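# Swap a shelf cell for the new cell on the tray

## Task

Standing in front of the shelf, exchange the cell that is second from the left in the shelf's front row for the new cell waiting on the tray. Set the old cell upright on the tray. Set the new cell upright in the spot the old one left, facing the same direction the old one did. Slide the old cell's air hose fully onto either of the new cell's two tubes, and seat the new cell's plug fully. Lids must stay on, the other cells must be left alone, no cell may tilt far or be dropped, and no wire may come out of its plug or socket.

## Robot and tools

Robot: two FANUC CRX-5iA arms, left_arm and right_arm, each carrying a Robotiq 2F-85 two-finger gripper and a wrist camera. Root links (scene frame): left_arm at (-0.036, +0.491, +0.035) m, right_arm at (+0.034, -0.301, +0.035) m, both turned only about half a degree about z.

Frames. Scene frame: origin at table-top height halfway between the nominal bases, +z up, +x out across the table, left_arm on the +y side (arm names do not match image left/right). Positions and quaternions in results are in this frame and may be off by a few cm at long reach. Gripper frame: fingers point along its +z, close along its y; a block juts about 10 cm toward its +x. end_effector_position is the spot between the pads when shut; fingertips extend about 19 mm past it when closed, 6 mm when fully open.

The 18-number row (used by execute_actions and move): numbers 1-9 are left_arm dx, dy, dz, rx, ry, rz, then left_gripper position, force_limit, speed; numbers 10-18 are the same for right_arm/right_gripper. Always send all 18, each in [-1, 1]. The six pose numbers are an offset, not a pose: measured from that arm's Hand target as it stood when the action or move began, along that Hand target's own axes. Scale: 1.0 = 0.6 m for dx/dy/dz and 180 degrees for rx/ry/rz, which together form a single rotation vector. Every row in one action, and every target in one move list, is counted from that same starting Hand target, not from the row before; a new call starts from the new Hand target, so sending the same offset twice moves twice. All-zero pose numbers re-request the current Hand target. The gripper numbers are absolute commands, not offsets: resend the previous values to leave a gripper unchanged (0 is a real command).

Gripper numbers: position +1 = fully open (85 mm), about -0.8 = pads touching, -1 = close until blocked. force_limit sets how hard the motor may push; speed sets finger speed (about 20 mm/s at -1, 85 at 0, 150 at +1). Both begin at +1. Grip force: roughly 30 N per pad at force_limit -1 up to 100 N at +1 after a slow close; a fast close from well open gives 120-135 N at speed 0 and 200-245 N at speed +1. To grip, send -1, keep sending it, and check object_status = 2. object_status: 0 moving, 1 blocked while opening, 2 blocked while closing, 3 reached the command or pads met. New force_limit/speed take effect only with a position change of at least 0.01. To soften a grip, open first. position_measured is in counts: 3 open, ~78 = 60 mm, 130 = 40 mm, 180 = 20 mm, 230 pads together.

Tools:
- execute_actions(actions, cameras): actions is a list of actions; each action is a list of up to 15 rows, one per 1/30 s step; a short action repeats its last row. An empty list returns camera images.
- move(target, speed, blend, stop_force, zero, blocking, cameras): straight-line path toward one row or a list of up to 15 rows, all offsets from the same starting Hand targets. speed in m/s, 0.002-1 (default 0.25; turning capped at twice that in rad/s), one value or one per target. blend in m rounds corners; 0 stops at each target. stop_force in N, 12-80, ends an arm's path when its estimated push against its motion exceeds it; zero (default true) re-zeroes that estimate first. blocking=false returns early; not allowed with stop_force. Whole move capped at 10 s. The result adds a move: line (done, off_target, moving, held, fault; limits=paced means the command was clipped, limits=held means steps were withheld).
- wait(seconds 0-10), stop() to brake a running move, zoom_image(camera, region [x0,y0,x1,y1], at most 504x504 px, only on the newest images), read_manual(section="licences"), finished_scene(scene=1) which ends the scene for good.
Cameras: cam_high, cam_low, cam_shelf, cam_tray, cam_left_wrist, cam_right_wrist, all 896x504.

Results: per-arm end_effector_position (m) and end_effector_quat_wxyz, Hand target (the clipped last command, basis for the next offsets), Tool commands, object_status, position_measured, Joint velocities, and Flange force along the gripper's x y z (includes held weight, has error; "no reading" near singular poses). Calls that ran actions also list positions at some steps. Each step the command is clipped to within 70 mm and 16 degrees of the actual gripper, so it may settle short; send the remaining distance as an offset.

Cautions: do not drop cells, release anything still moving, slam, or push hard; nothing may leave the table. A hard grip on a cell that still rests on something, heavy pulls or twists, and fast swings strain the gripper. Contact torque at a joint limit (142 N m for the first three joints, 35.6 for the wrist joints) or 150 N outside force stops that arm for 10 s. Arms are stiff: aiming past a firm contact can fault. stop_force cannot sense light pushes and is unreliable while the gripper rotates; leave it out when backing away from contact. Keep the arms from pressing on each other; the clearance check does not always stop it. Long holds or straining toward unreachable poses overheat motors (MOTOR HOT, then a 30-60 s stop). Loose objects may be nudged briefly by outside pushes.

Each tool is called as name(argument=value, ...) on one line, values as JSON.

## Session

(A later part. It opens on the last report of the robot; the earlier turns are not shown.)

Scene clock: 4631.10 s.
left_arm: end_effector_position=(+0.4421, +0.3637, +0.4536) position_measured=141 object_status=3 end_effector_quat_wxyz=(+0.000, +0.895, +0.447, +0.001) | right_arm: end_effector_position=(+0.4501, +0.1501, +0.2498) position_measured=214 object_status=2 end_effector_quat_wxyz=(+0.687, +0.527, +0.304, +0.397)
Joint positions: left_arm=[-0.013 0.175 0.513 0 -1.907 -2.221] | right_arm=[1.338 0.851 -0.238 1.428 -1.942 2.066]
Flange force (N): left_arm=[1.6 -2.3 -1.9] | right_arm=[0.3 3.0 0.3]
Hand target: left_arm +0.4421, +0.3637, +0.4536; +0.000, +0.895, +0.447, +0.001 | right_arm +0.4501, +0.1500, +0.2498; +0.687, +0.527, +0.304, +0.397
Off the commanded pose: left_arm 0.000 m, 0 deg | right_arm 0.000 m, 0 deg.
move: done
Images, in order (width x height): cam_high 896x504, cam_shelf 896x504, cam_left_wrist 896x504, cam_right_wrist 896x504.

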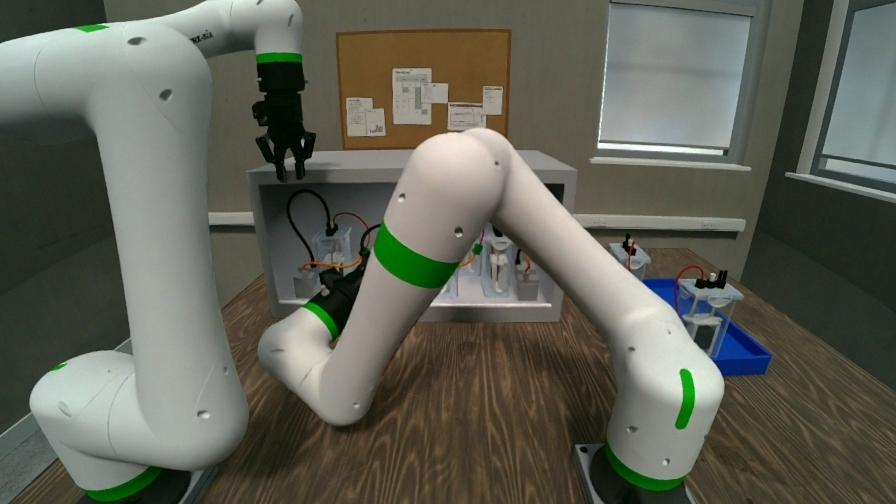

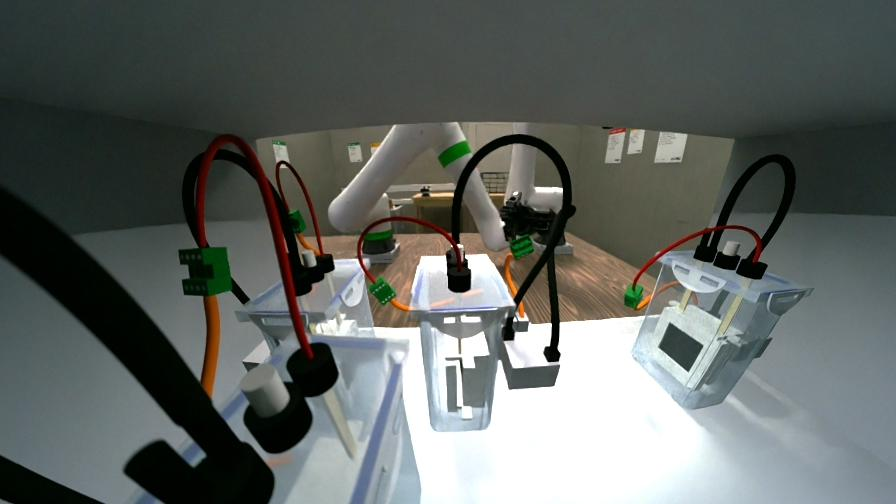

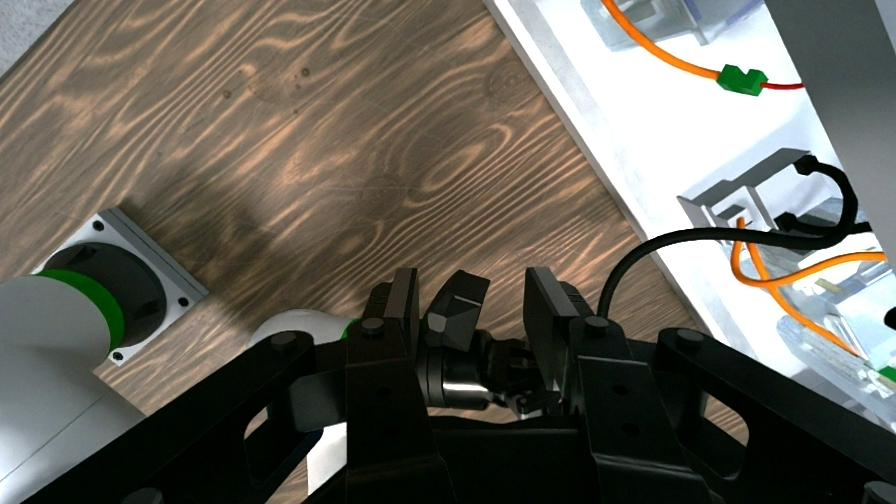

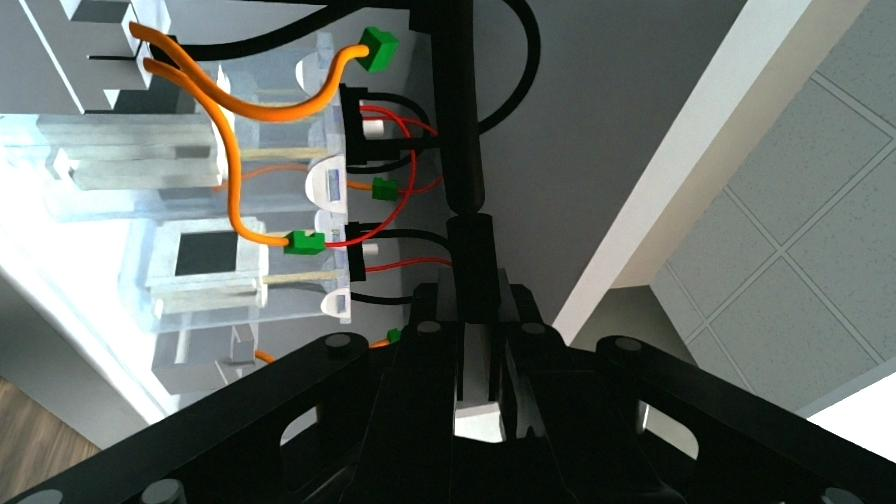

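move(target=[-0.231,0.219,0.173,0,0,-0.037,-0.1,-1,-1,0,0,0,0,0,0,-1,-1,-1], speed=0.12, cameras=["cam_high","cam_low","cam_left_wrist","cam_right_wrist"])

Scene clock: 4639.77 s.
left_arm: end_effector_position=(+0.4640, +0.1739, +0.3499) position_measured=141 object_status=3 end_effector_quat_wxyz=(+0.000, +0.867, +0.498, +0.001) | right_arm: end_effector_position=(+0.4501, +0.1500, +0.2498) position_measured=214 object_status=2 end_effector_quat_wxyz=(+0.687, +0.527, +0.304, +0.397)
Joint positions: left_arm=[-0.362 0.379 0.523 -0.001 -1.713 -1.755] | right_arm=[1.338 0.851 -0.238 1.428 -1.942 2.066]
Flange force (N): left_arm=[2.1 -1.8 -2.2] | right_arm=[0.5 2.5 0.5]
Hand target: left_arm +0.4640, +0.1739, +0.3498; +0.000, +0.867, +0.498, +0.001 | right_arm +0.4501, +0.1500, +0.2498; +0.687, +0.527, +0.304, +0.397
Off the commanded pose: left_arm 0.000 m, 0 deg | right_arm 0.000 m, 0 deg.
move: done
Images, in order (width x height): cam_high 896x504, cam_low 896x504, cam_left_wrist 896x504, cam_right_wrist 896x504.

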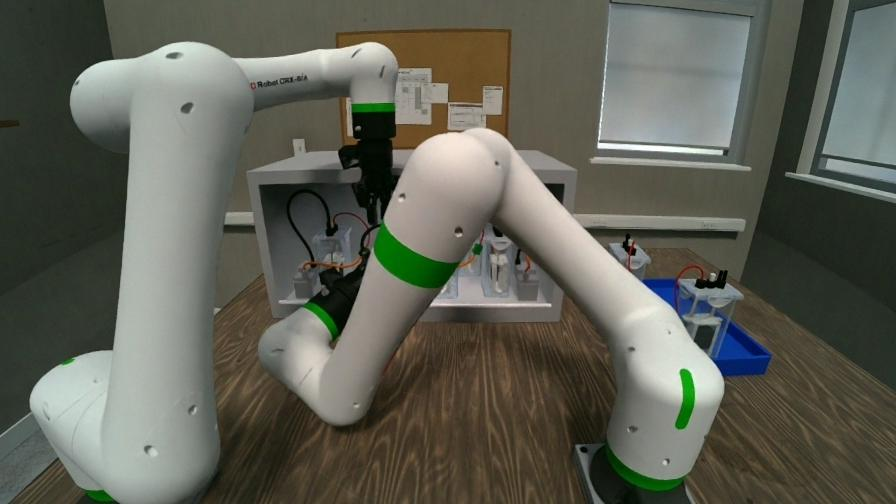

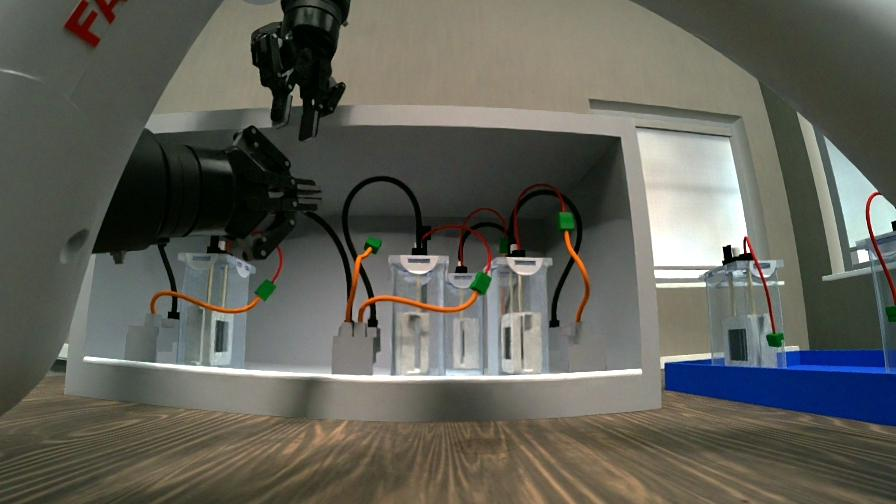

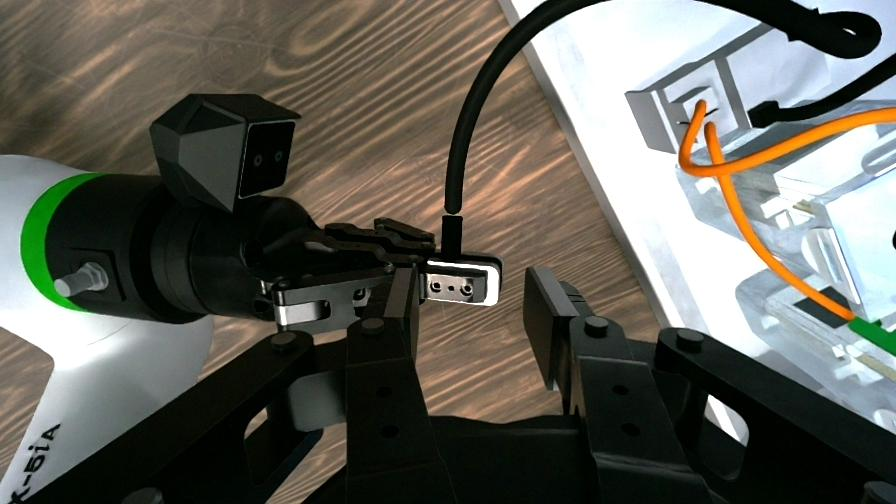

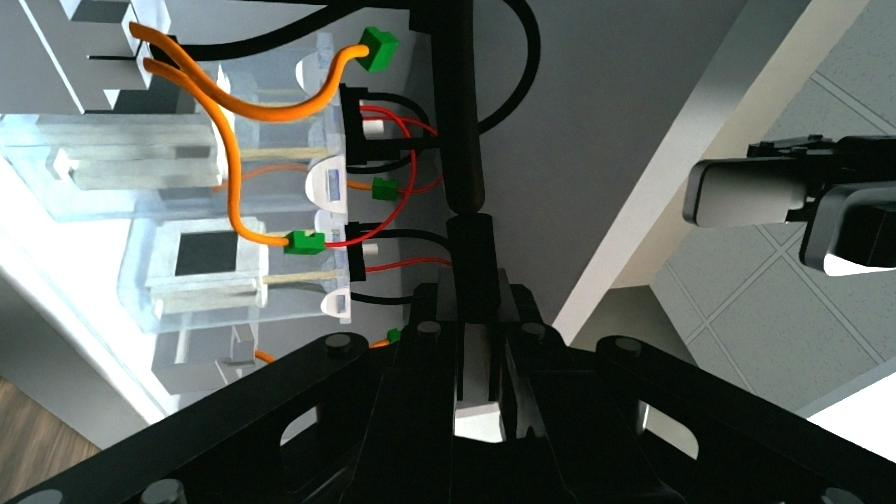

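move(target=[0.0083,-0.0112,0.115,0,0,0,-0.1,-1,-1,0,0,0,0,0,0,-1,-1,-1], speed=0.07, cameras=["cam_low","cam_left_wrist","cam_right_wrist"])

Scene clock: 4652.17 s.
left_arm: end_effector_position=(+0.4608, +0.1816, +0.2809) position_measured=141 object_status=3 end_effector_quat_wxyz=(+0.000, +0.867, +0.498, +0.001) | right_arm: end_effector_position=(+0.4501, +0.1500, +0.2498) position_measured=214 object_status=2 end_effector_quat_wxyz=(+0.687, +0.527, +0.304, +0.397)
Joint positions: left_arm=[-0.352 0.349 0.322 -0.001 -1.543 -1.766] | right_arm=[1.338 0.851 -0.238 1.428 -1.942 2.066]
Flange force (N): left_arm=[2.2 0.4 -2.4] | right_arm=[0.6 3.0 0.5]
Hand target: left_arm +0.4608, +0.1816, +0.2808; +0.000, +0.867, +0.498, +0.001 | right_arm +0.4501, +0.1500, +0.2498; +0.687, +0.527, +0.304, +0.397
Off the commanded pose: left_arm 0.000 m, 0 deg | right_arm 0.000 m, 0 deg.
move: done
Images, in order (width x height): cam_low 896x504, cam_left_wrist 896x504, cam_right_wrist 896x504.

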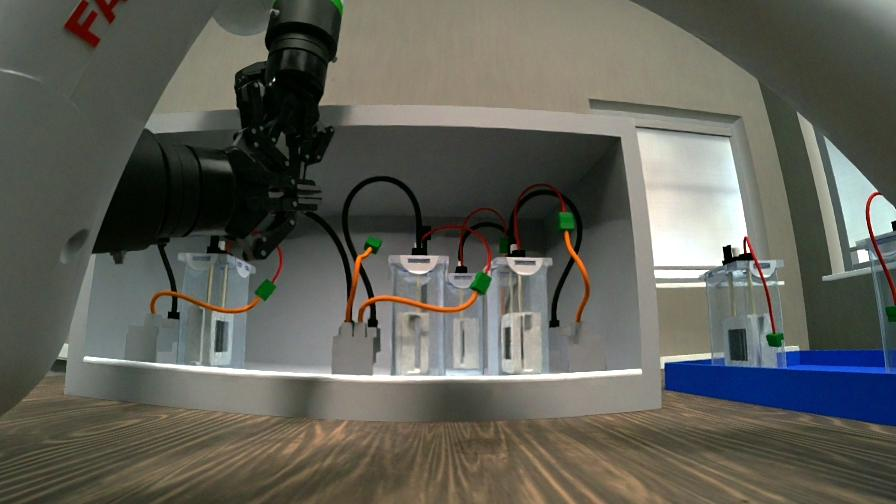

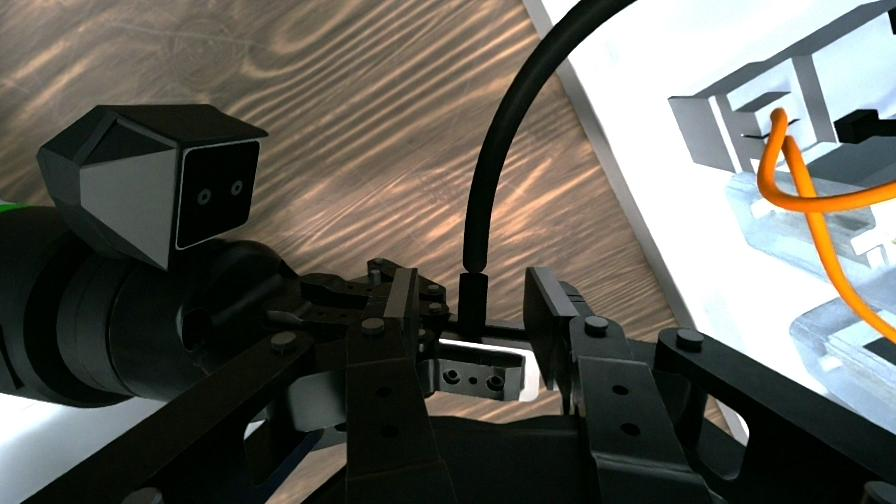

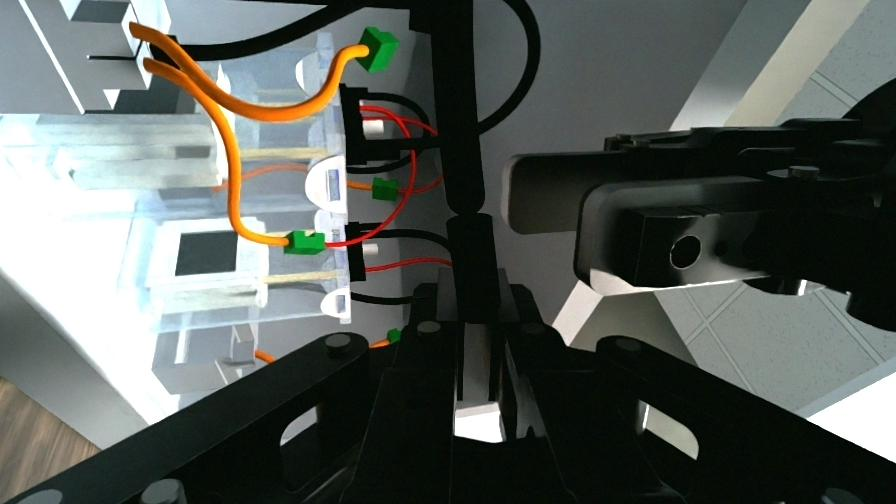

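move(target=[0,0,0.0517,0,0,0,-0.1,-1,-1,0,0,0,0,0,0,-1,-1,-1], speed=0.04, stop_force=12, cameras=["cam_low","cam_left_wrist","cam_right_wrist"])

Scene clock: 4661.00 s.
left_arm: end_effector_position=(+0.4608, +0.1816, +0.2498) position_measured=141 object_status=3 end_effector_quat_wxyz=(+0.000, +0.867, +0.498, +0.001) | right_arm: end_effector_position=(+0.4501, +0.1500, +0.2498) position_measured=214 object_status=2 end_effector_quat_wxyz=(+0.687, +0.527, +0.304, +0.397)
Joint positions: left_arm=[-0.352 0.354 0.257 -0.001 -1.472 -1.766] | right_arm=[1.338 0.851 -0.238 1.428 -1.942 2.066]
Flange force (N): left_arm=[2.2 -0.5 -1.9] | right_arm=[0.9 3.0 0.2]
Hand target: left_arm +0.4608, +0.1816, +0.2498; +0.000, +0.867, +0.498, +0.001 | right_arm +0.4501, +0.1500, +0.2498; +0.687, +0.527, +0.304, +0.397
Off the commanded pose: left_arm 0.000 m, 0 deg | right_arm 0.000 m, 0 deg.
move: done
Images, in order (width x height): cam_low 896x504, cam_left_wrist 896x504, cam_right_wrist 896x504.

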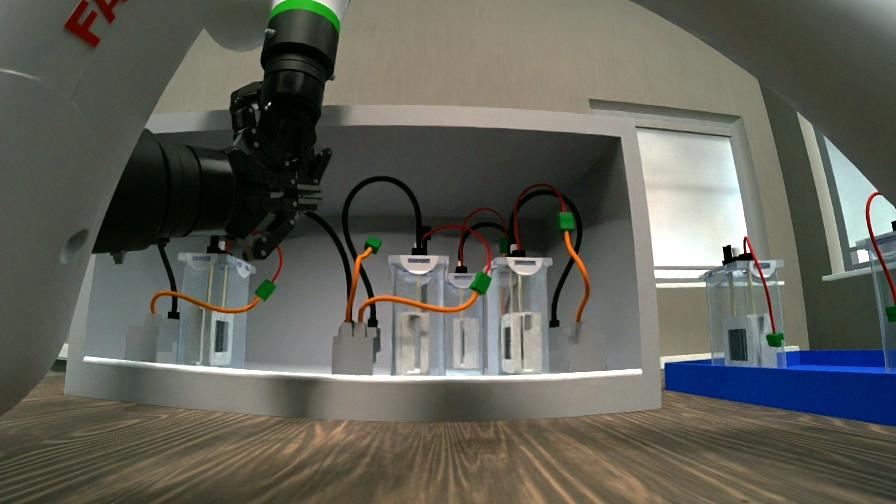

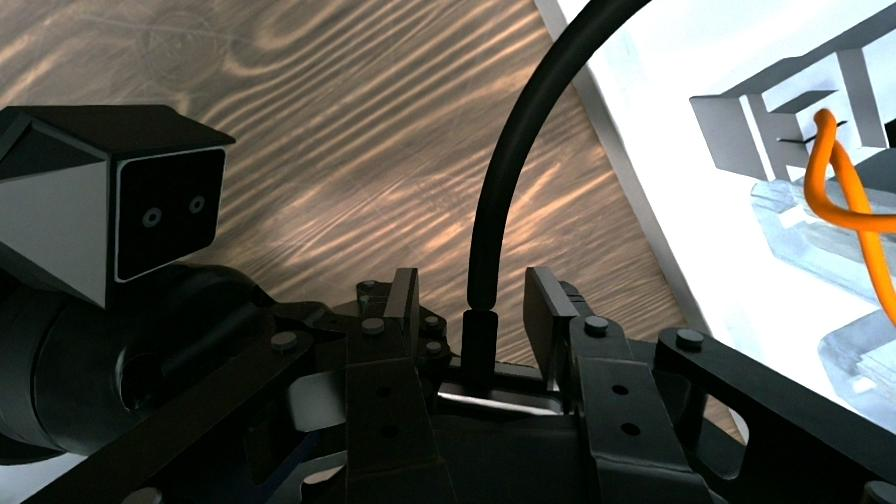

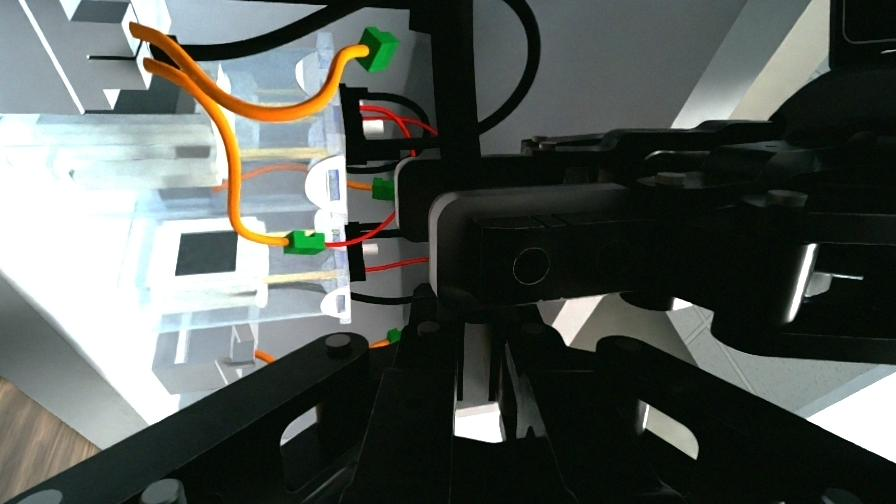

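move(target=[0,0,0,0,0,0,-1,-1,-1,0,0,0,0,0,0,-1,-1,-1], cameras=["cam_left_wrist","cam_right_wrist"])

wait(seconds=1)

Scene clock: 4665.83 s.
left_arm: end_effector_position=(+0.4609, +0.1816, +0.2498) position_measured=207 object_status=0 end_effector_quat_wxyz=(+0.000, +0.867, +0.498, +0.001) | right_arm: end_effector_position=(+0.4501, +0.1500, +0.2498) position_measured=214 object_status=2 end_effector_quat_wxyz=(+0.687, +0.527, +0.304, +0.397)
Joint positions: left_arm=[-0.352 0.354 0.257 -0.001 -1.472 -1.766] | right_arm=[1.338 0.851 -0.238 1.428 -1.942 2.066]
Flange force (N): left_arm=[3.3 5.5 -3.0] | right_arm=[-0.8 4.3 -3.3]
Hand target: left_arm +0.4608, +0.1816, +0.2498; +0.000, +0.867, +0.498, +0.001 | right_arm +0.4501, +0.1500, +0.2498; +0.687, +0.527, +0.304, +0.397
Off the commanded pose: left_arm 0.000 m, 0 deg | right_arm 0.000 m, 0 deg.
move: done
Images, in order (width x height): cam_left_wrist 896x504, cam_right_wrist 896x504.

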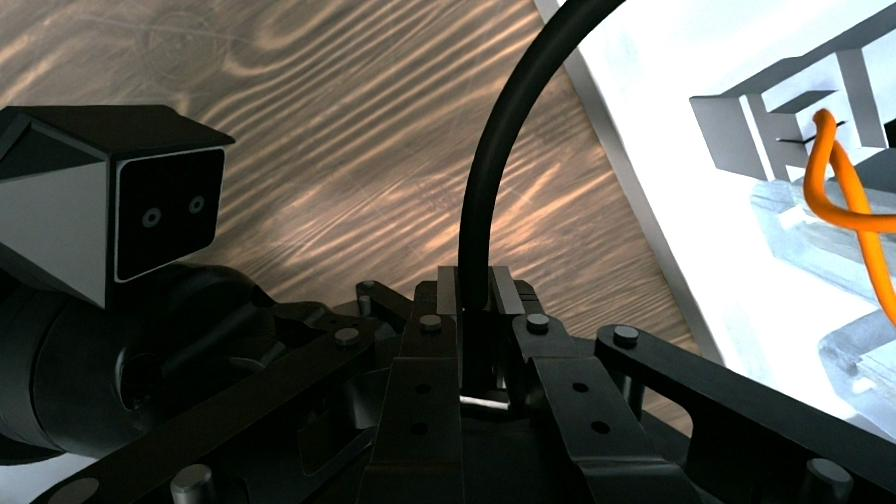

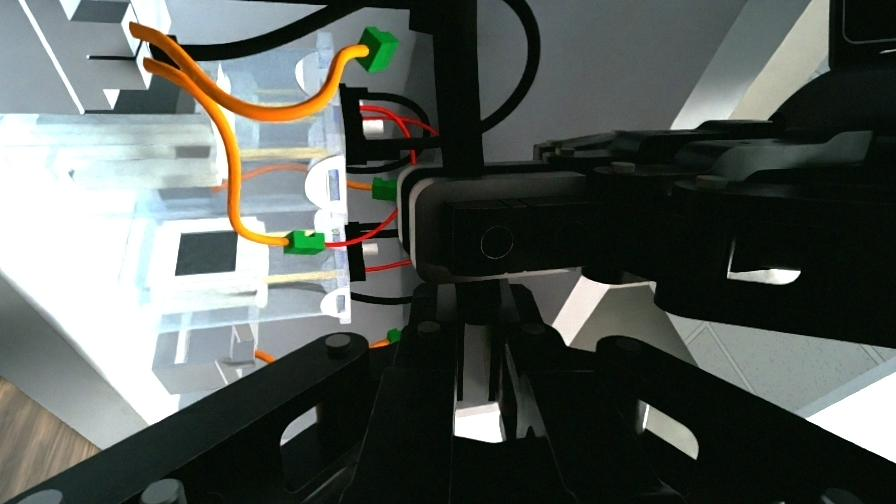

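Scene clock: 4666.83 s.
left_arm: end_effector_position=(+0.4608, +0.1816, +0.2498) position_measured=207 object_status=2 end_effector_quat_wxyz=(+0.000, +0.867, +0.498, +0.001) | right_arm: end_effector_position=(+0.4501, +0.1500, +0.2498) position_measured=214 object_status=2 end_effector_quat_wxyz=(+0.687, +0.527, +0.304, +0.397)
Joint positions: left_arm=[-0.352 0.354 0.257 -0.001 -1.472 -1.766] | right_arm=[1.338 0.851 -0.238 1.428 -1.942 2.066]
Flange force (N): left_arm=[3.3 2.8 -1.2] | right_arm=[-0.8 4.2 -3.3]
Hand target: left_arm +0.4608, +0.1816, +0.2498; +0.000, +0.867, +0.498, +0.001 | right_arm +0.4501, +0.1500, +0.2498; +0.687, +0.527, +0.304, +0.397
Tool commands: left_gripper/position=-1.0 left_gripper/force_limit=-1.0 left_gripper/speed=-1.0 right_gripper/position=-1.0 right_gripper/force_limit=-1.0 right_gripper/speed=-1.0
Off the commanded pose: left_arm 0.000 m, 0 deg | right_arm 0.000 m, 0 deg.
wait: 1.00 s; at rest by 0.17 s

move(target=[0,0,0,0,0,0,-1,-1,-1,0,0,0,0,0,0,-0.35,-1,-1], cameras=["cam_left_wrist","cam_right_wrist"])

Scene clock: 4673.20 s.
left_arm: end_effector_position=(+0.4608, +0.1816, +0.2498) position_measured=207 object_status=2 end_effector_quat_wxyz=(+0.000, +0.867, +0.498, +0.001) | right_arm: end_effector_position=(+0.4501, +0.1500, +0.2498) position_measured=173 object_status=0 end_effector_quat_wxyz=(+0.687, +0.527, +0.304, +0.397)
Joint positions: left_arm=[-0.352 0.354 0.257 -0.001 -1.472 -1.766] | right_arm=[1.338 0.851 -0.238 1.428 -1.942 2.066]
Flange force (N): left_arm=[2.3 -1.7 -1.9] | right_arm=[0.8 2.6 0.0]
Hand target: left_arm +0.4608, +0.1816, +0.2498; +0.000, +0.867, +0.498, +0.001 | right_arm +0.4501, +0.1500, +0.2498; +0.687, +0.527, +0.304, +0.397
Off the commanded pose: left_arm 0.000 m, 0 deg | right_arm 0.000 m, 0 deg.
move: done
Images, in order (width x height): cam_left_wrist 896x504, cam_right_wrist 896x504.

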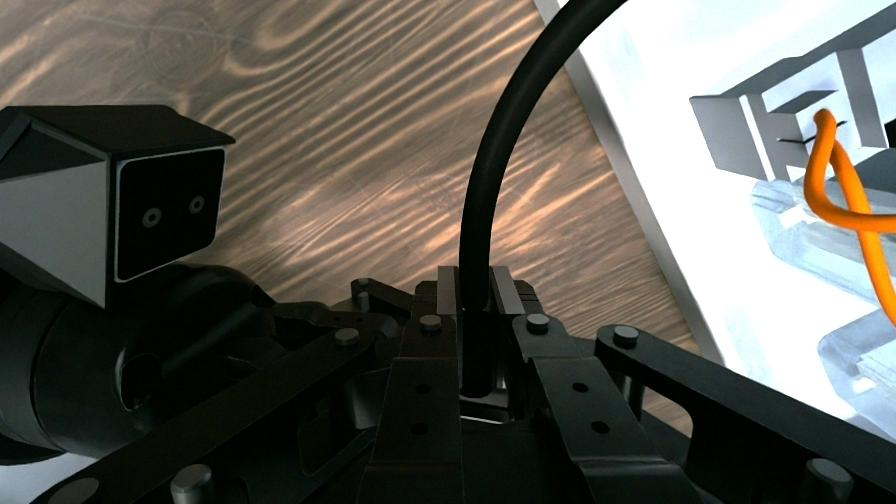

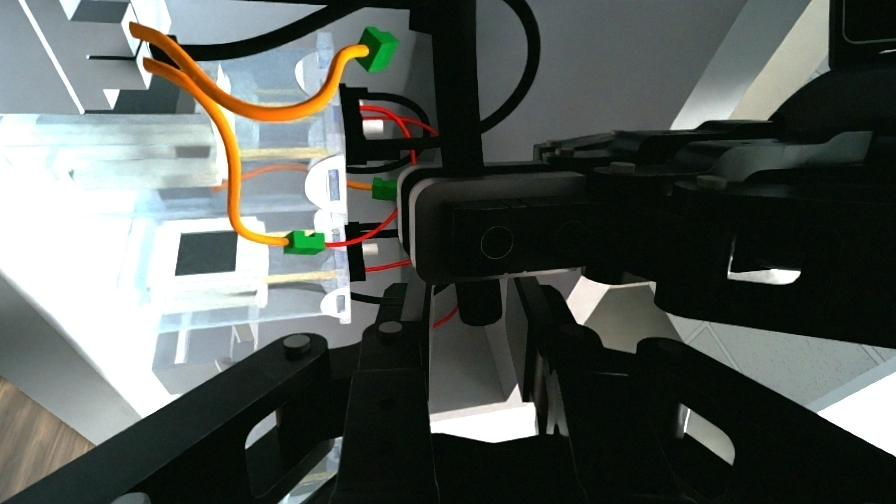

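move(target=[0,0,0,0,0,0,-1,-1,-1,0,0,-0.22,0,0,0,-0.35,-1,-1], speed=0.08, cameras=["cam_left_wrist","cam_right_wrist","cam_high"])

Scene clock: 4678.40 s.
left_arm: end_effector_position=(+0.4608, +0.1816, +0.2498) position_measured=207 object_status=2 end_effector_quat_wxyz=(+0.000, +0.867, +0.498, +0.001) | right_arm: end_effector_position=(+0.3397, +0.2137, +0.2155) position_measured=173 object_status=3 end_effector_quat_wxyz=(+0.687, +0.527, +0.304, +0.397)
Joint positions: left_arm=[-0.352 0.354 0.257 -0.001 -1.472 -1.766] | right_arm=[1.556 0.992 -0.052 1.246 -2.055 2.087]
Flange force (N): left_arm=[2.2 -0.1 -2.6] | right_arm=[-0.3 3.2 0.3]
Hand target: left_arm +0.4608, +0.1816, +0.2498; +0.000, +0.867, +0.498, +0.001 | right_arm +0.3397, +0.2137, +0.2155; +0.687, +0.527, +0.304, +0.397
Off the commanded pose: left_arm 0.000 m, 0 deg | right_arm 0.000 m, 0 deg.
move: done
Images, in order (width x height): cam_high 896x504, cam_left_wrist 896x504, cam_right_wrist 896x504.

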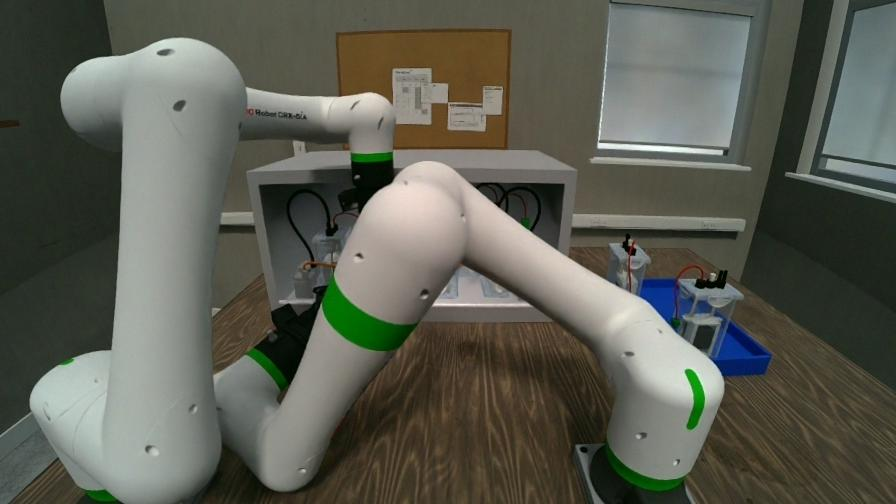

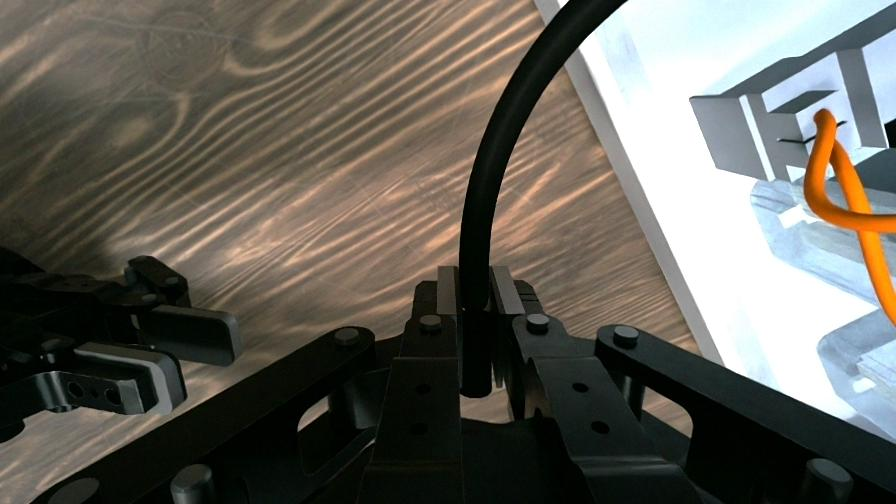

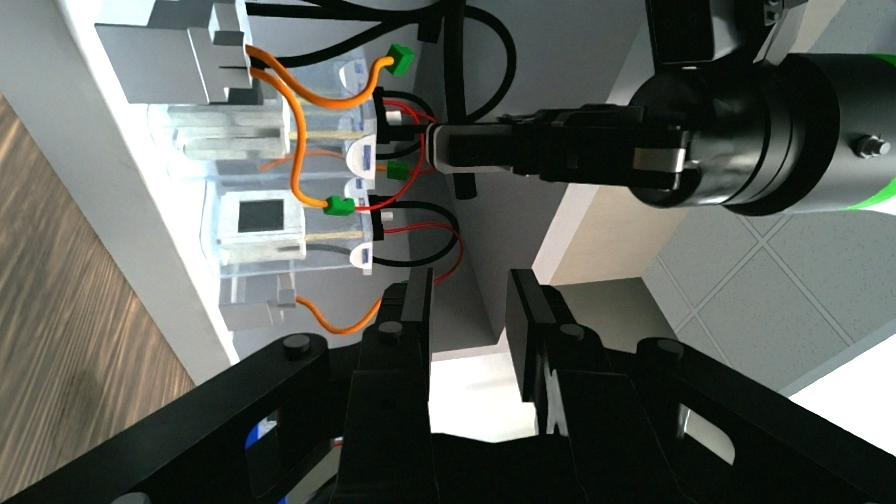

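move(target=[0,0,0,0,0,0,-1,-1,-1,-0.239,0.047,0.275,0,-0.13,0.483,-0.35,-1,-1], speed=0.15, cameras=["cam_high","cam_left_wrist"])

Scene clock: 4700.83 s.
left_arm: end_effector_position=(+0.4608, +0.1816, +0.2498) position_measured=207 object_status=2 end_effector_quat_wxyz=(+0.000, +0.867, +0.498, +0.001) | right_arm: end_effector_position=(+0.3997, +0.0135, +0.2856) position_measured=173 object_status=3 end_effector_quat_wxyz=(+0.271, +0.653, -0.271, +0.653)
Joint positions: left_arm=[-0.352 0.354 0.257 -0.001 -1.472 -1.766] | right_arm=[1.418 0.541 -0.41 1.023 -1.927 0.519]
Flange force (N): left_arm=[2.3 0.5 -2.5] | right_arm=[2.6 -0.7 -1.4]
Hand target: left_arm +0.4608, +0.1816, +0.2498; +0.000, +0.867, +0.498, +0.001 | right_arm +0.3997, +0.0136, +0.2857; +0.271, +0.653, -0.271, +0.653
Off the commanded pose: left_arm 0.000 m, 0 deg | right_arm 0.000 m, 0 deg.
move: done
Images, in order (width x height): cam_high 896x504, cam_left_wrist 896x504.

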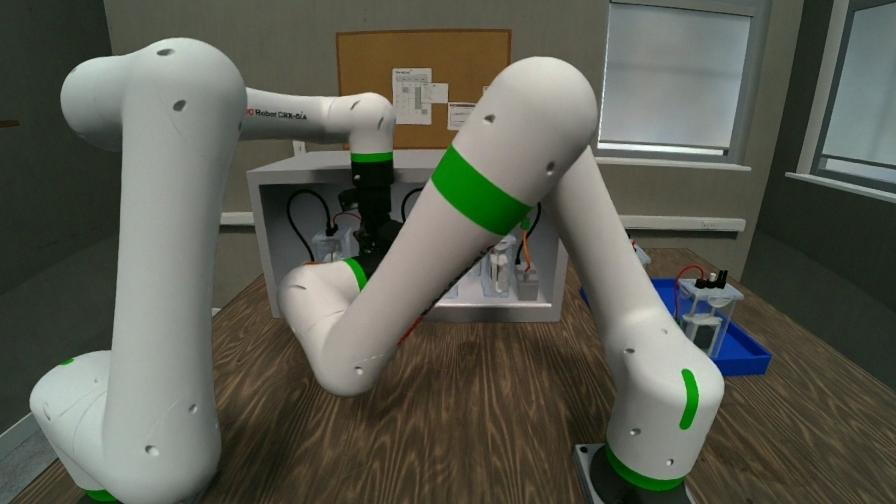

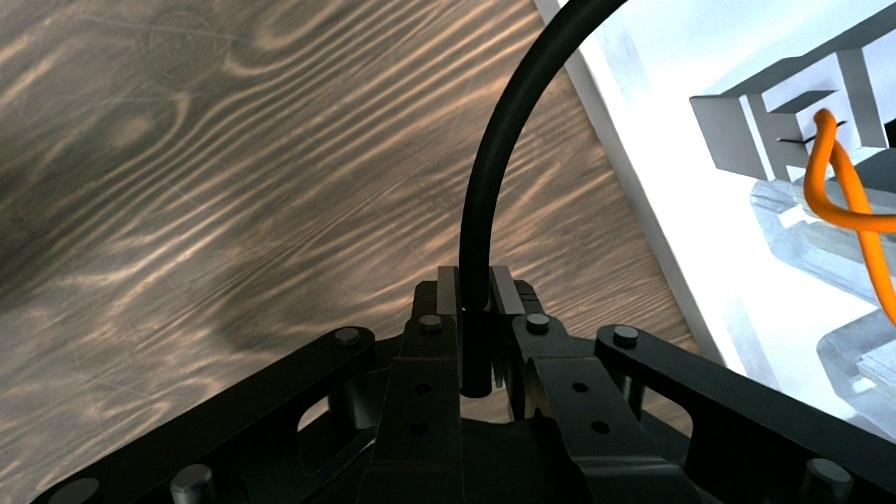

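move(target=[[0.1,-0.021,-0.05,0,0,0.333,-1,-1,-1,0.024,0.287,0.335,-0.25,0,0,0.98,-1,-1],[0.1,-0.021,-0.05,0,0,0.333,-1,-1,-1,-0.176,0.542,0.537,-0.25,0,0,0.98,-1,-1]], speed=0.15, blend=[0.05,0], cameras=["cam_high","cam_left_wrist","cam_right_wrist","cam_tray","cam_shelf"])

Scene clock: 4714.30 s.
left_arm: end_effector_position=(+0.4801, +0.2398, +0.2798) position_measured=207 object_status=2 end_effector_quat_wxyz=(+0.000, +1.000, -0.002, +0.001) | right_arm: end_effector_position=(+0.3974, -0.4442, +0.1800) position_measured=6 object_status=3 end_effector_quat_wxyz=(+0.500, +0.500, -0.500, +0.500)
Joint positions: left_arm=[-0.243 0.32 0.282 0 -1.531 -2.921] | right_arm=[0.614 0.509 -0.849 0.958 -1.695 0.174]
Flange force (N): left_arm=[0.3 -1.8 -2.3] | right_arm=[2.8 0.6 -1.8]
Hand target: left_arm +0.4801, +0.2398, +0.2798; +0.000, +1.000, -0.002, +0.001 | right_arm +0.3974, -0.4442, +0.1800; +0.500, +0.500, -0.500, +0.500
Off the commanded pose: left_arm 0.000 m, 0 deg | right_arm 0.000 m, 0 deg.
move: done
Images, in order (width x height): cam_high 896x504, cam_shelf 896x504, cam_tray 896x504, cam_left_wrist 896x504, cam_right_wrist 896x504.

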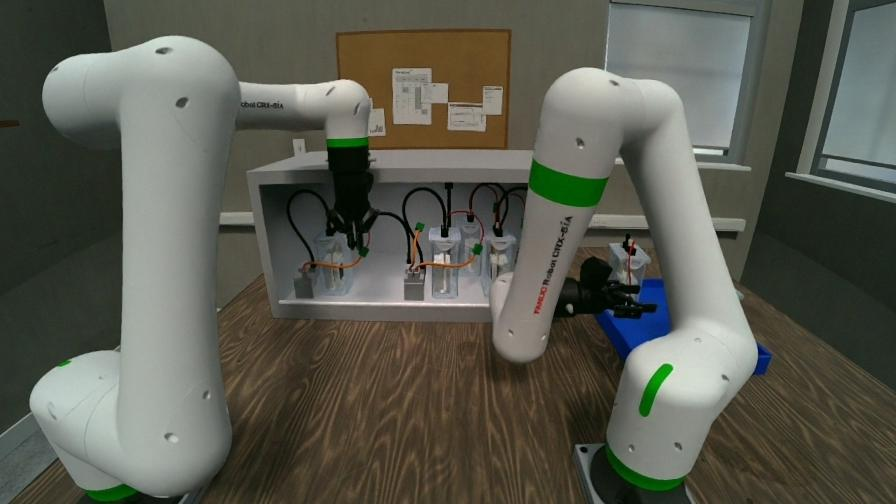

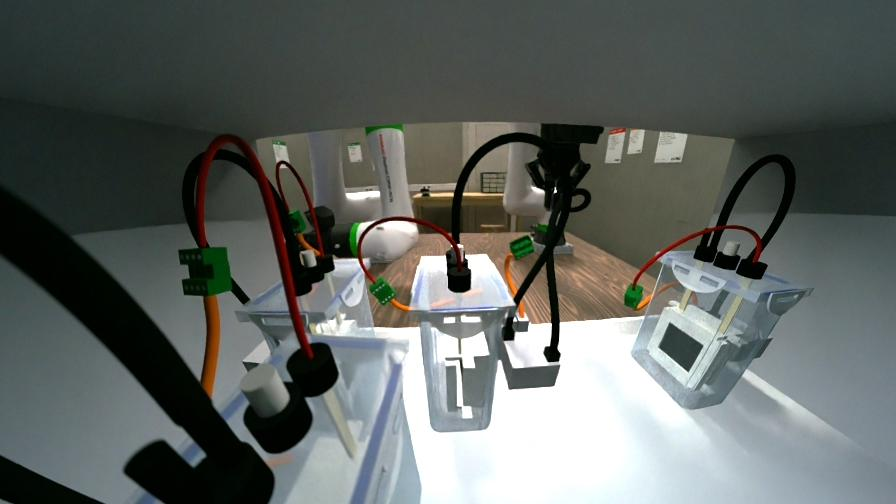

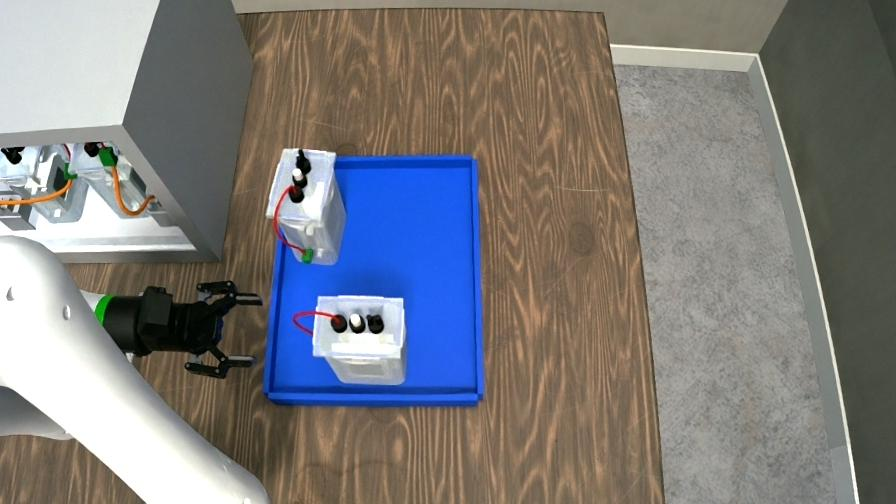

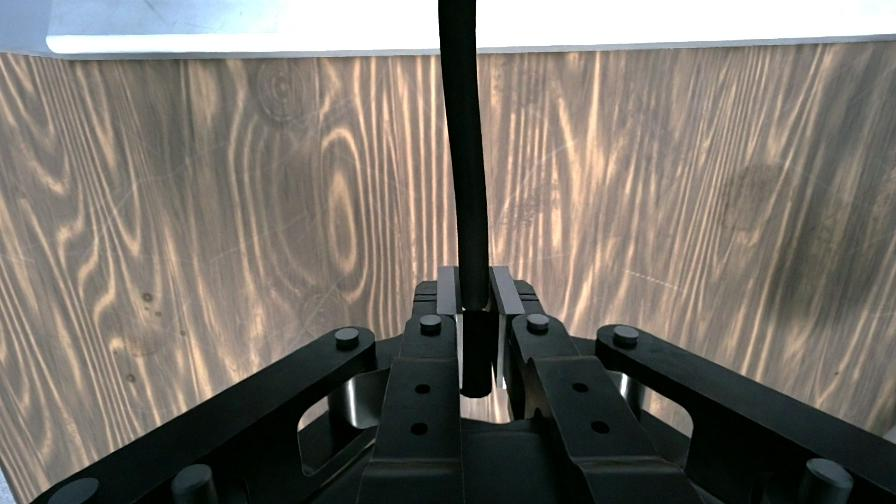

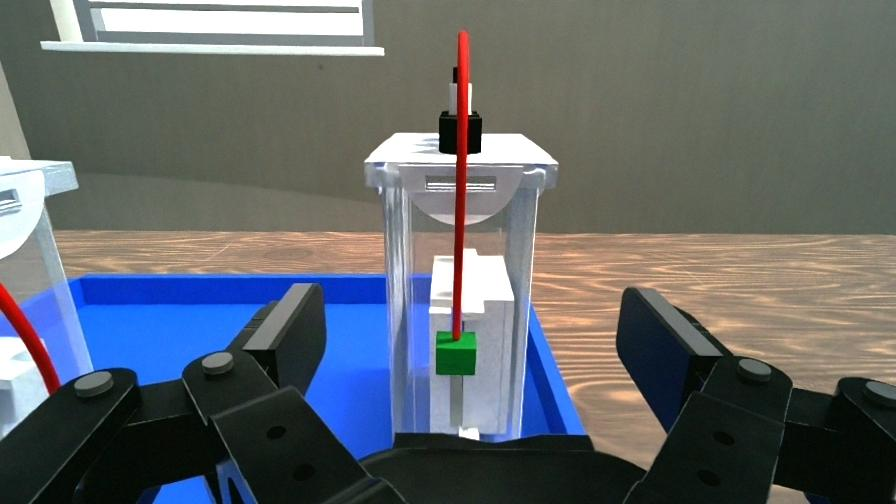

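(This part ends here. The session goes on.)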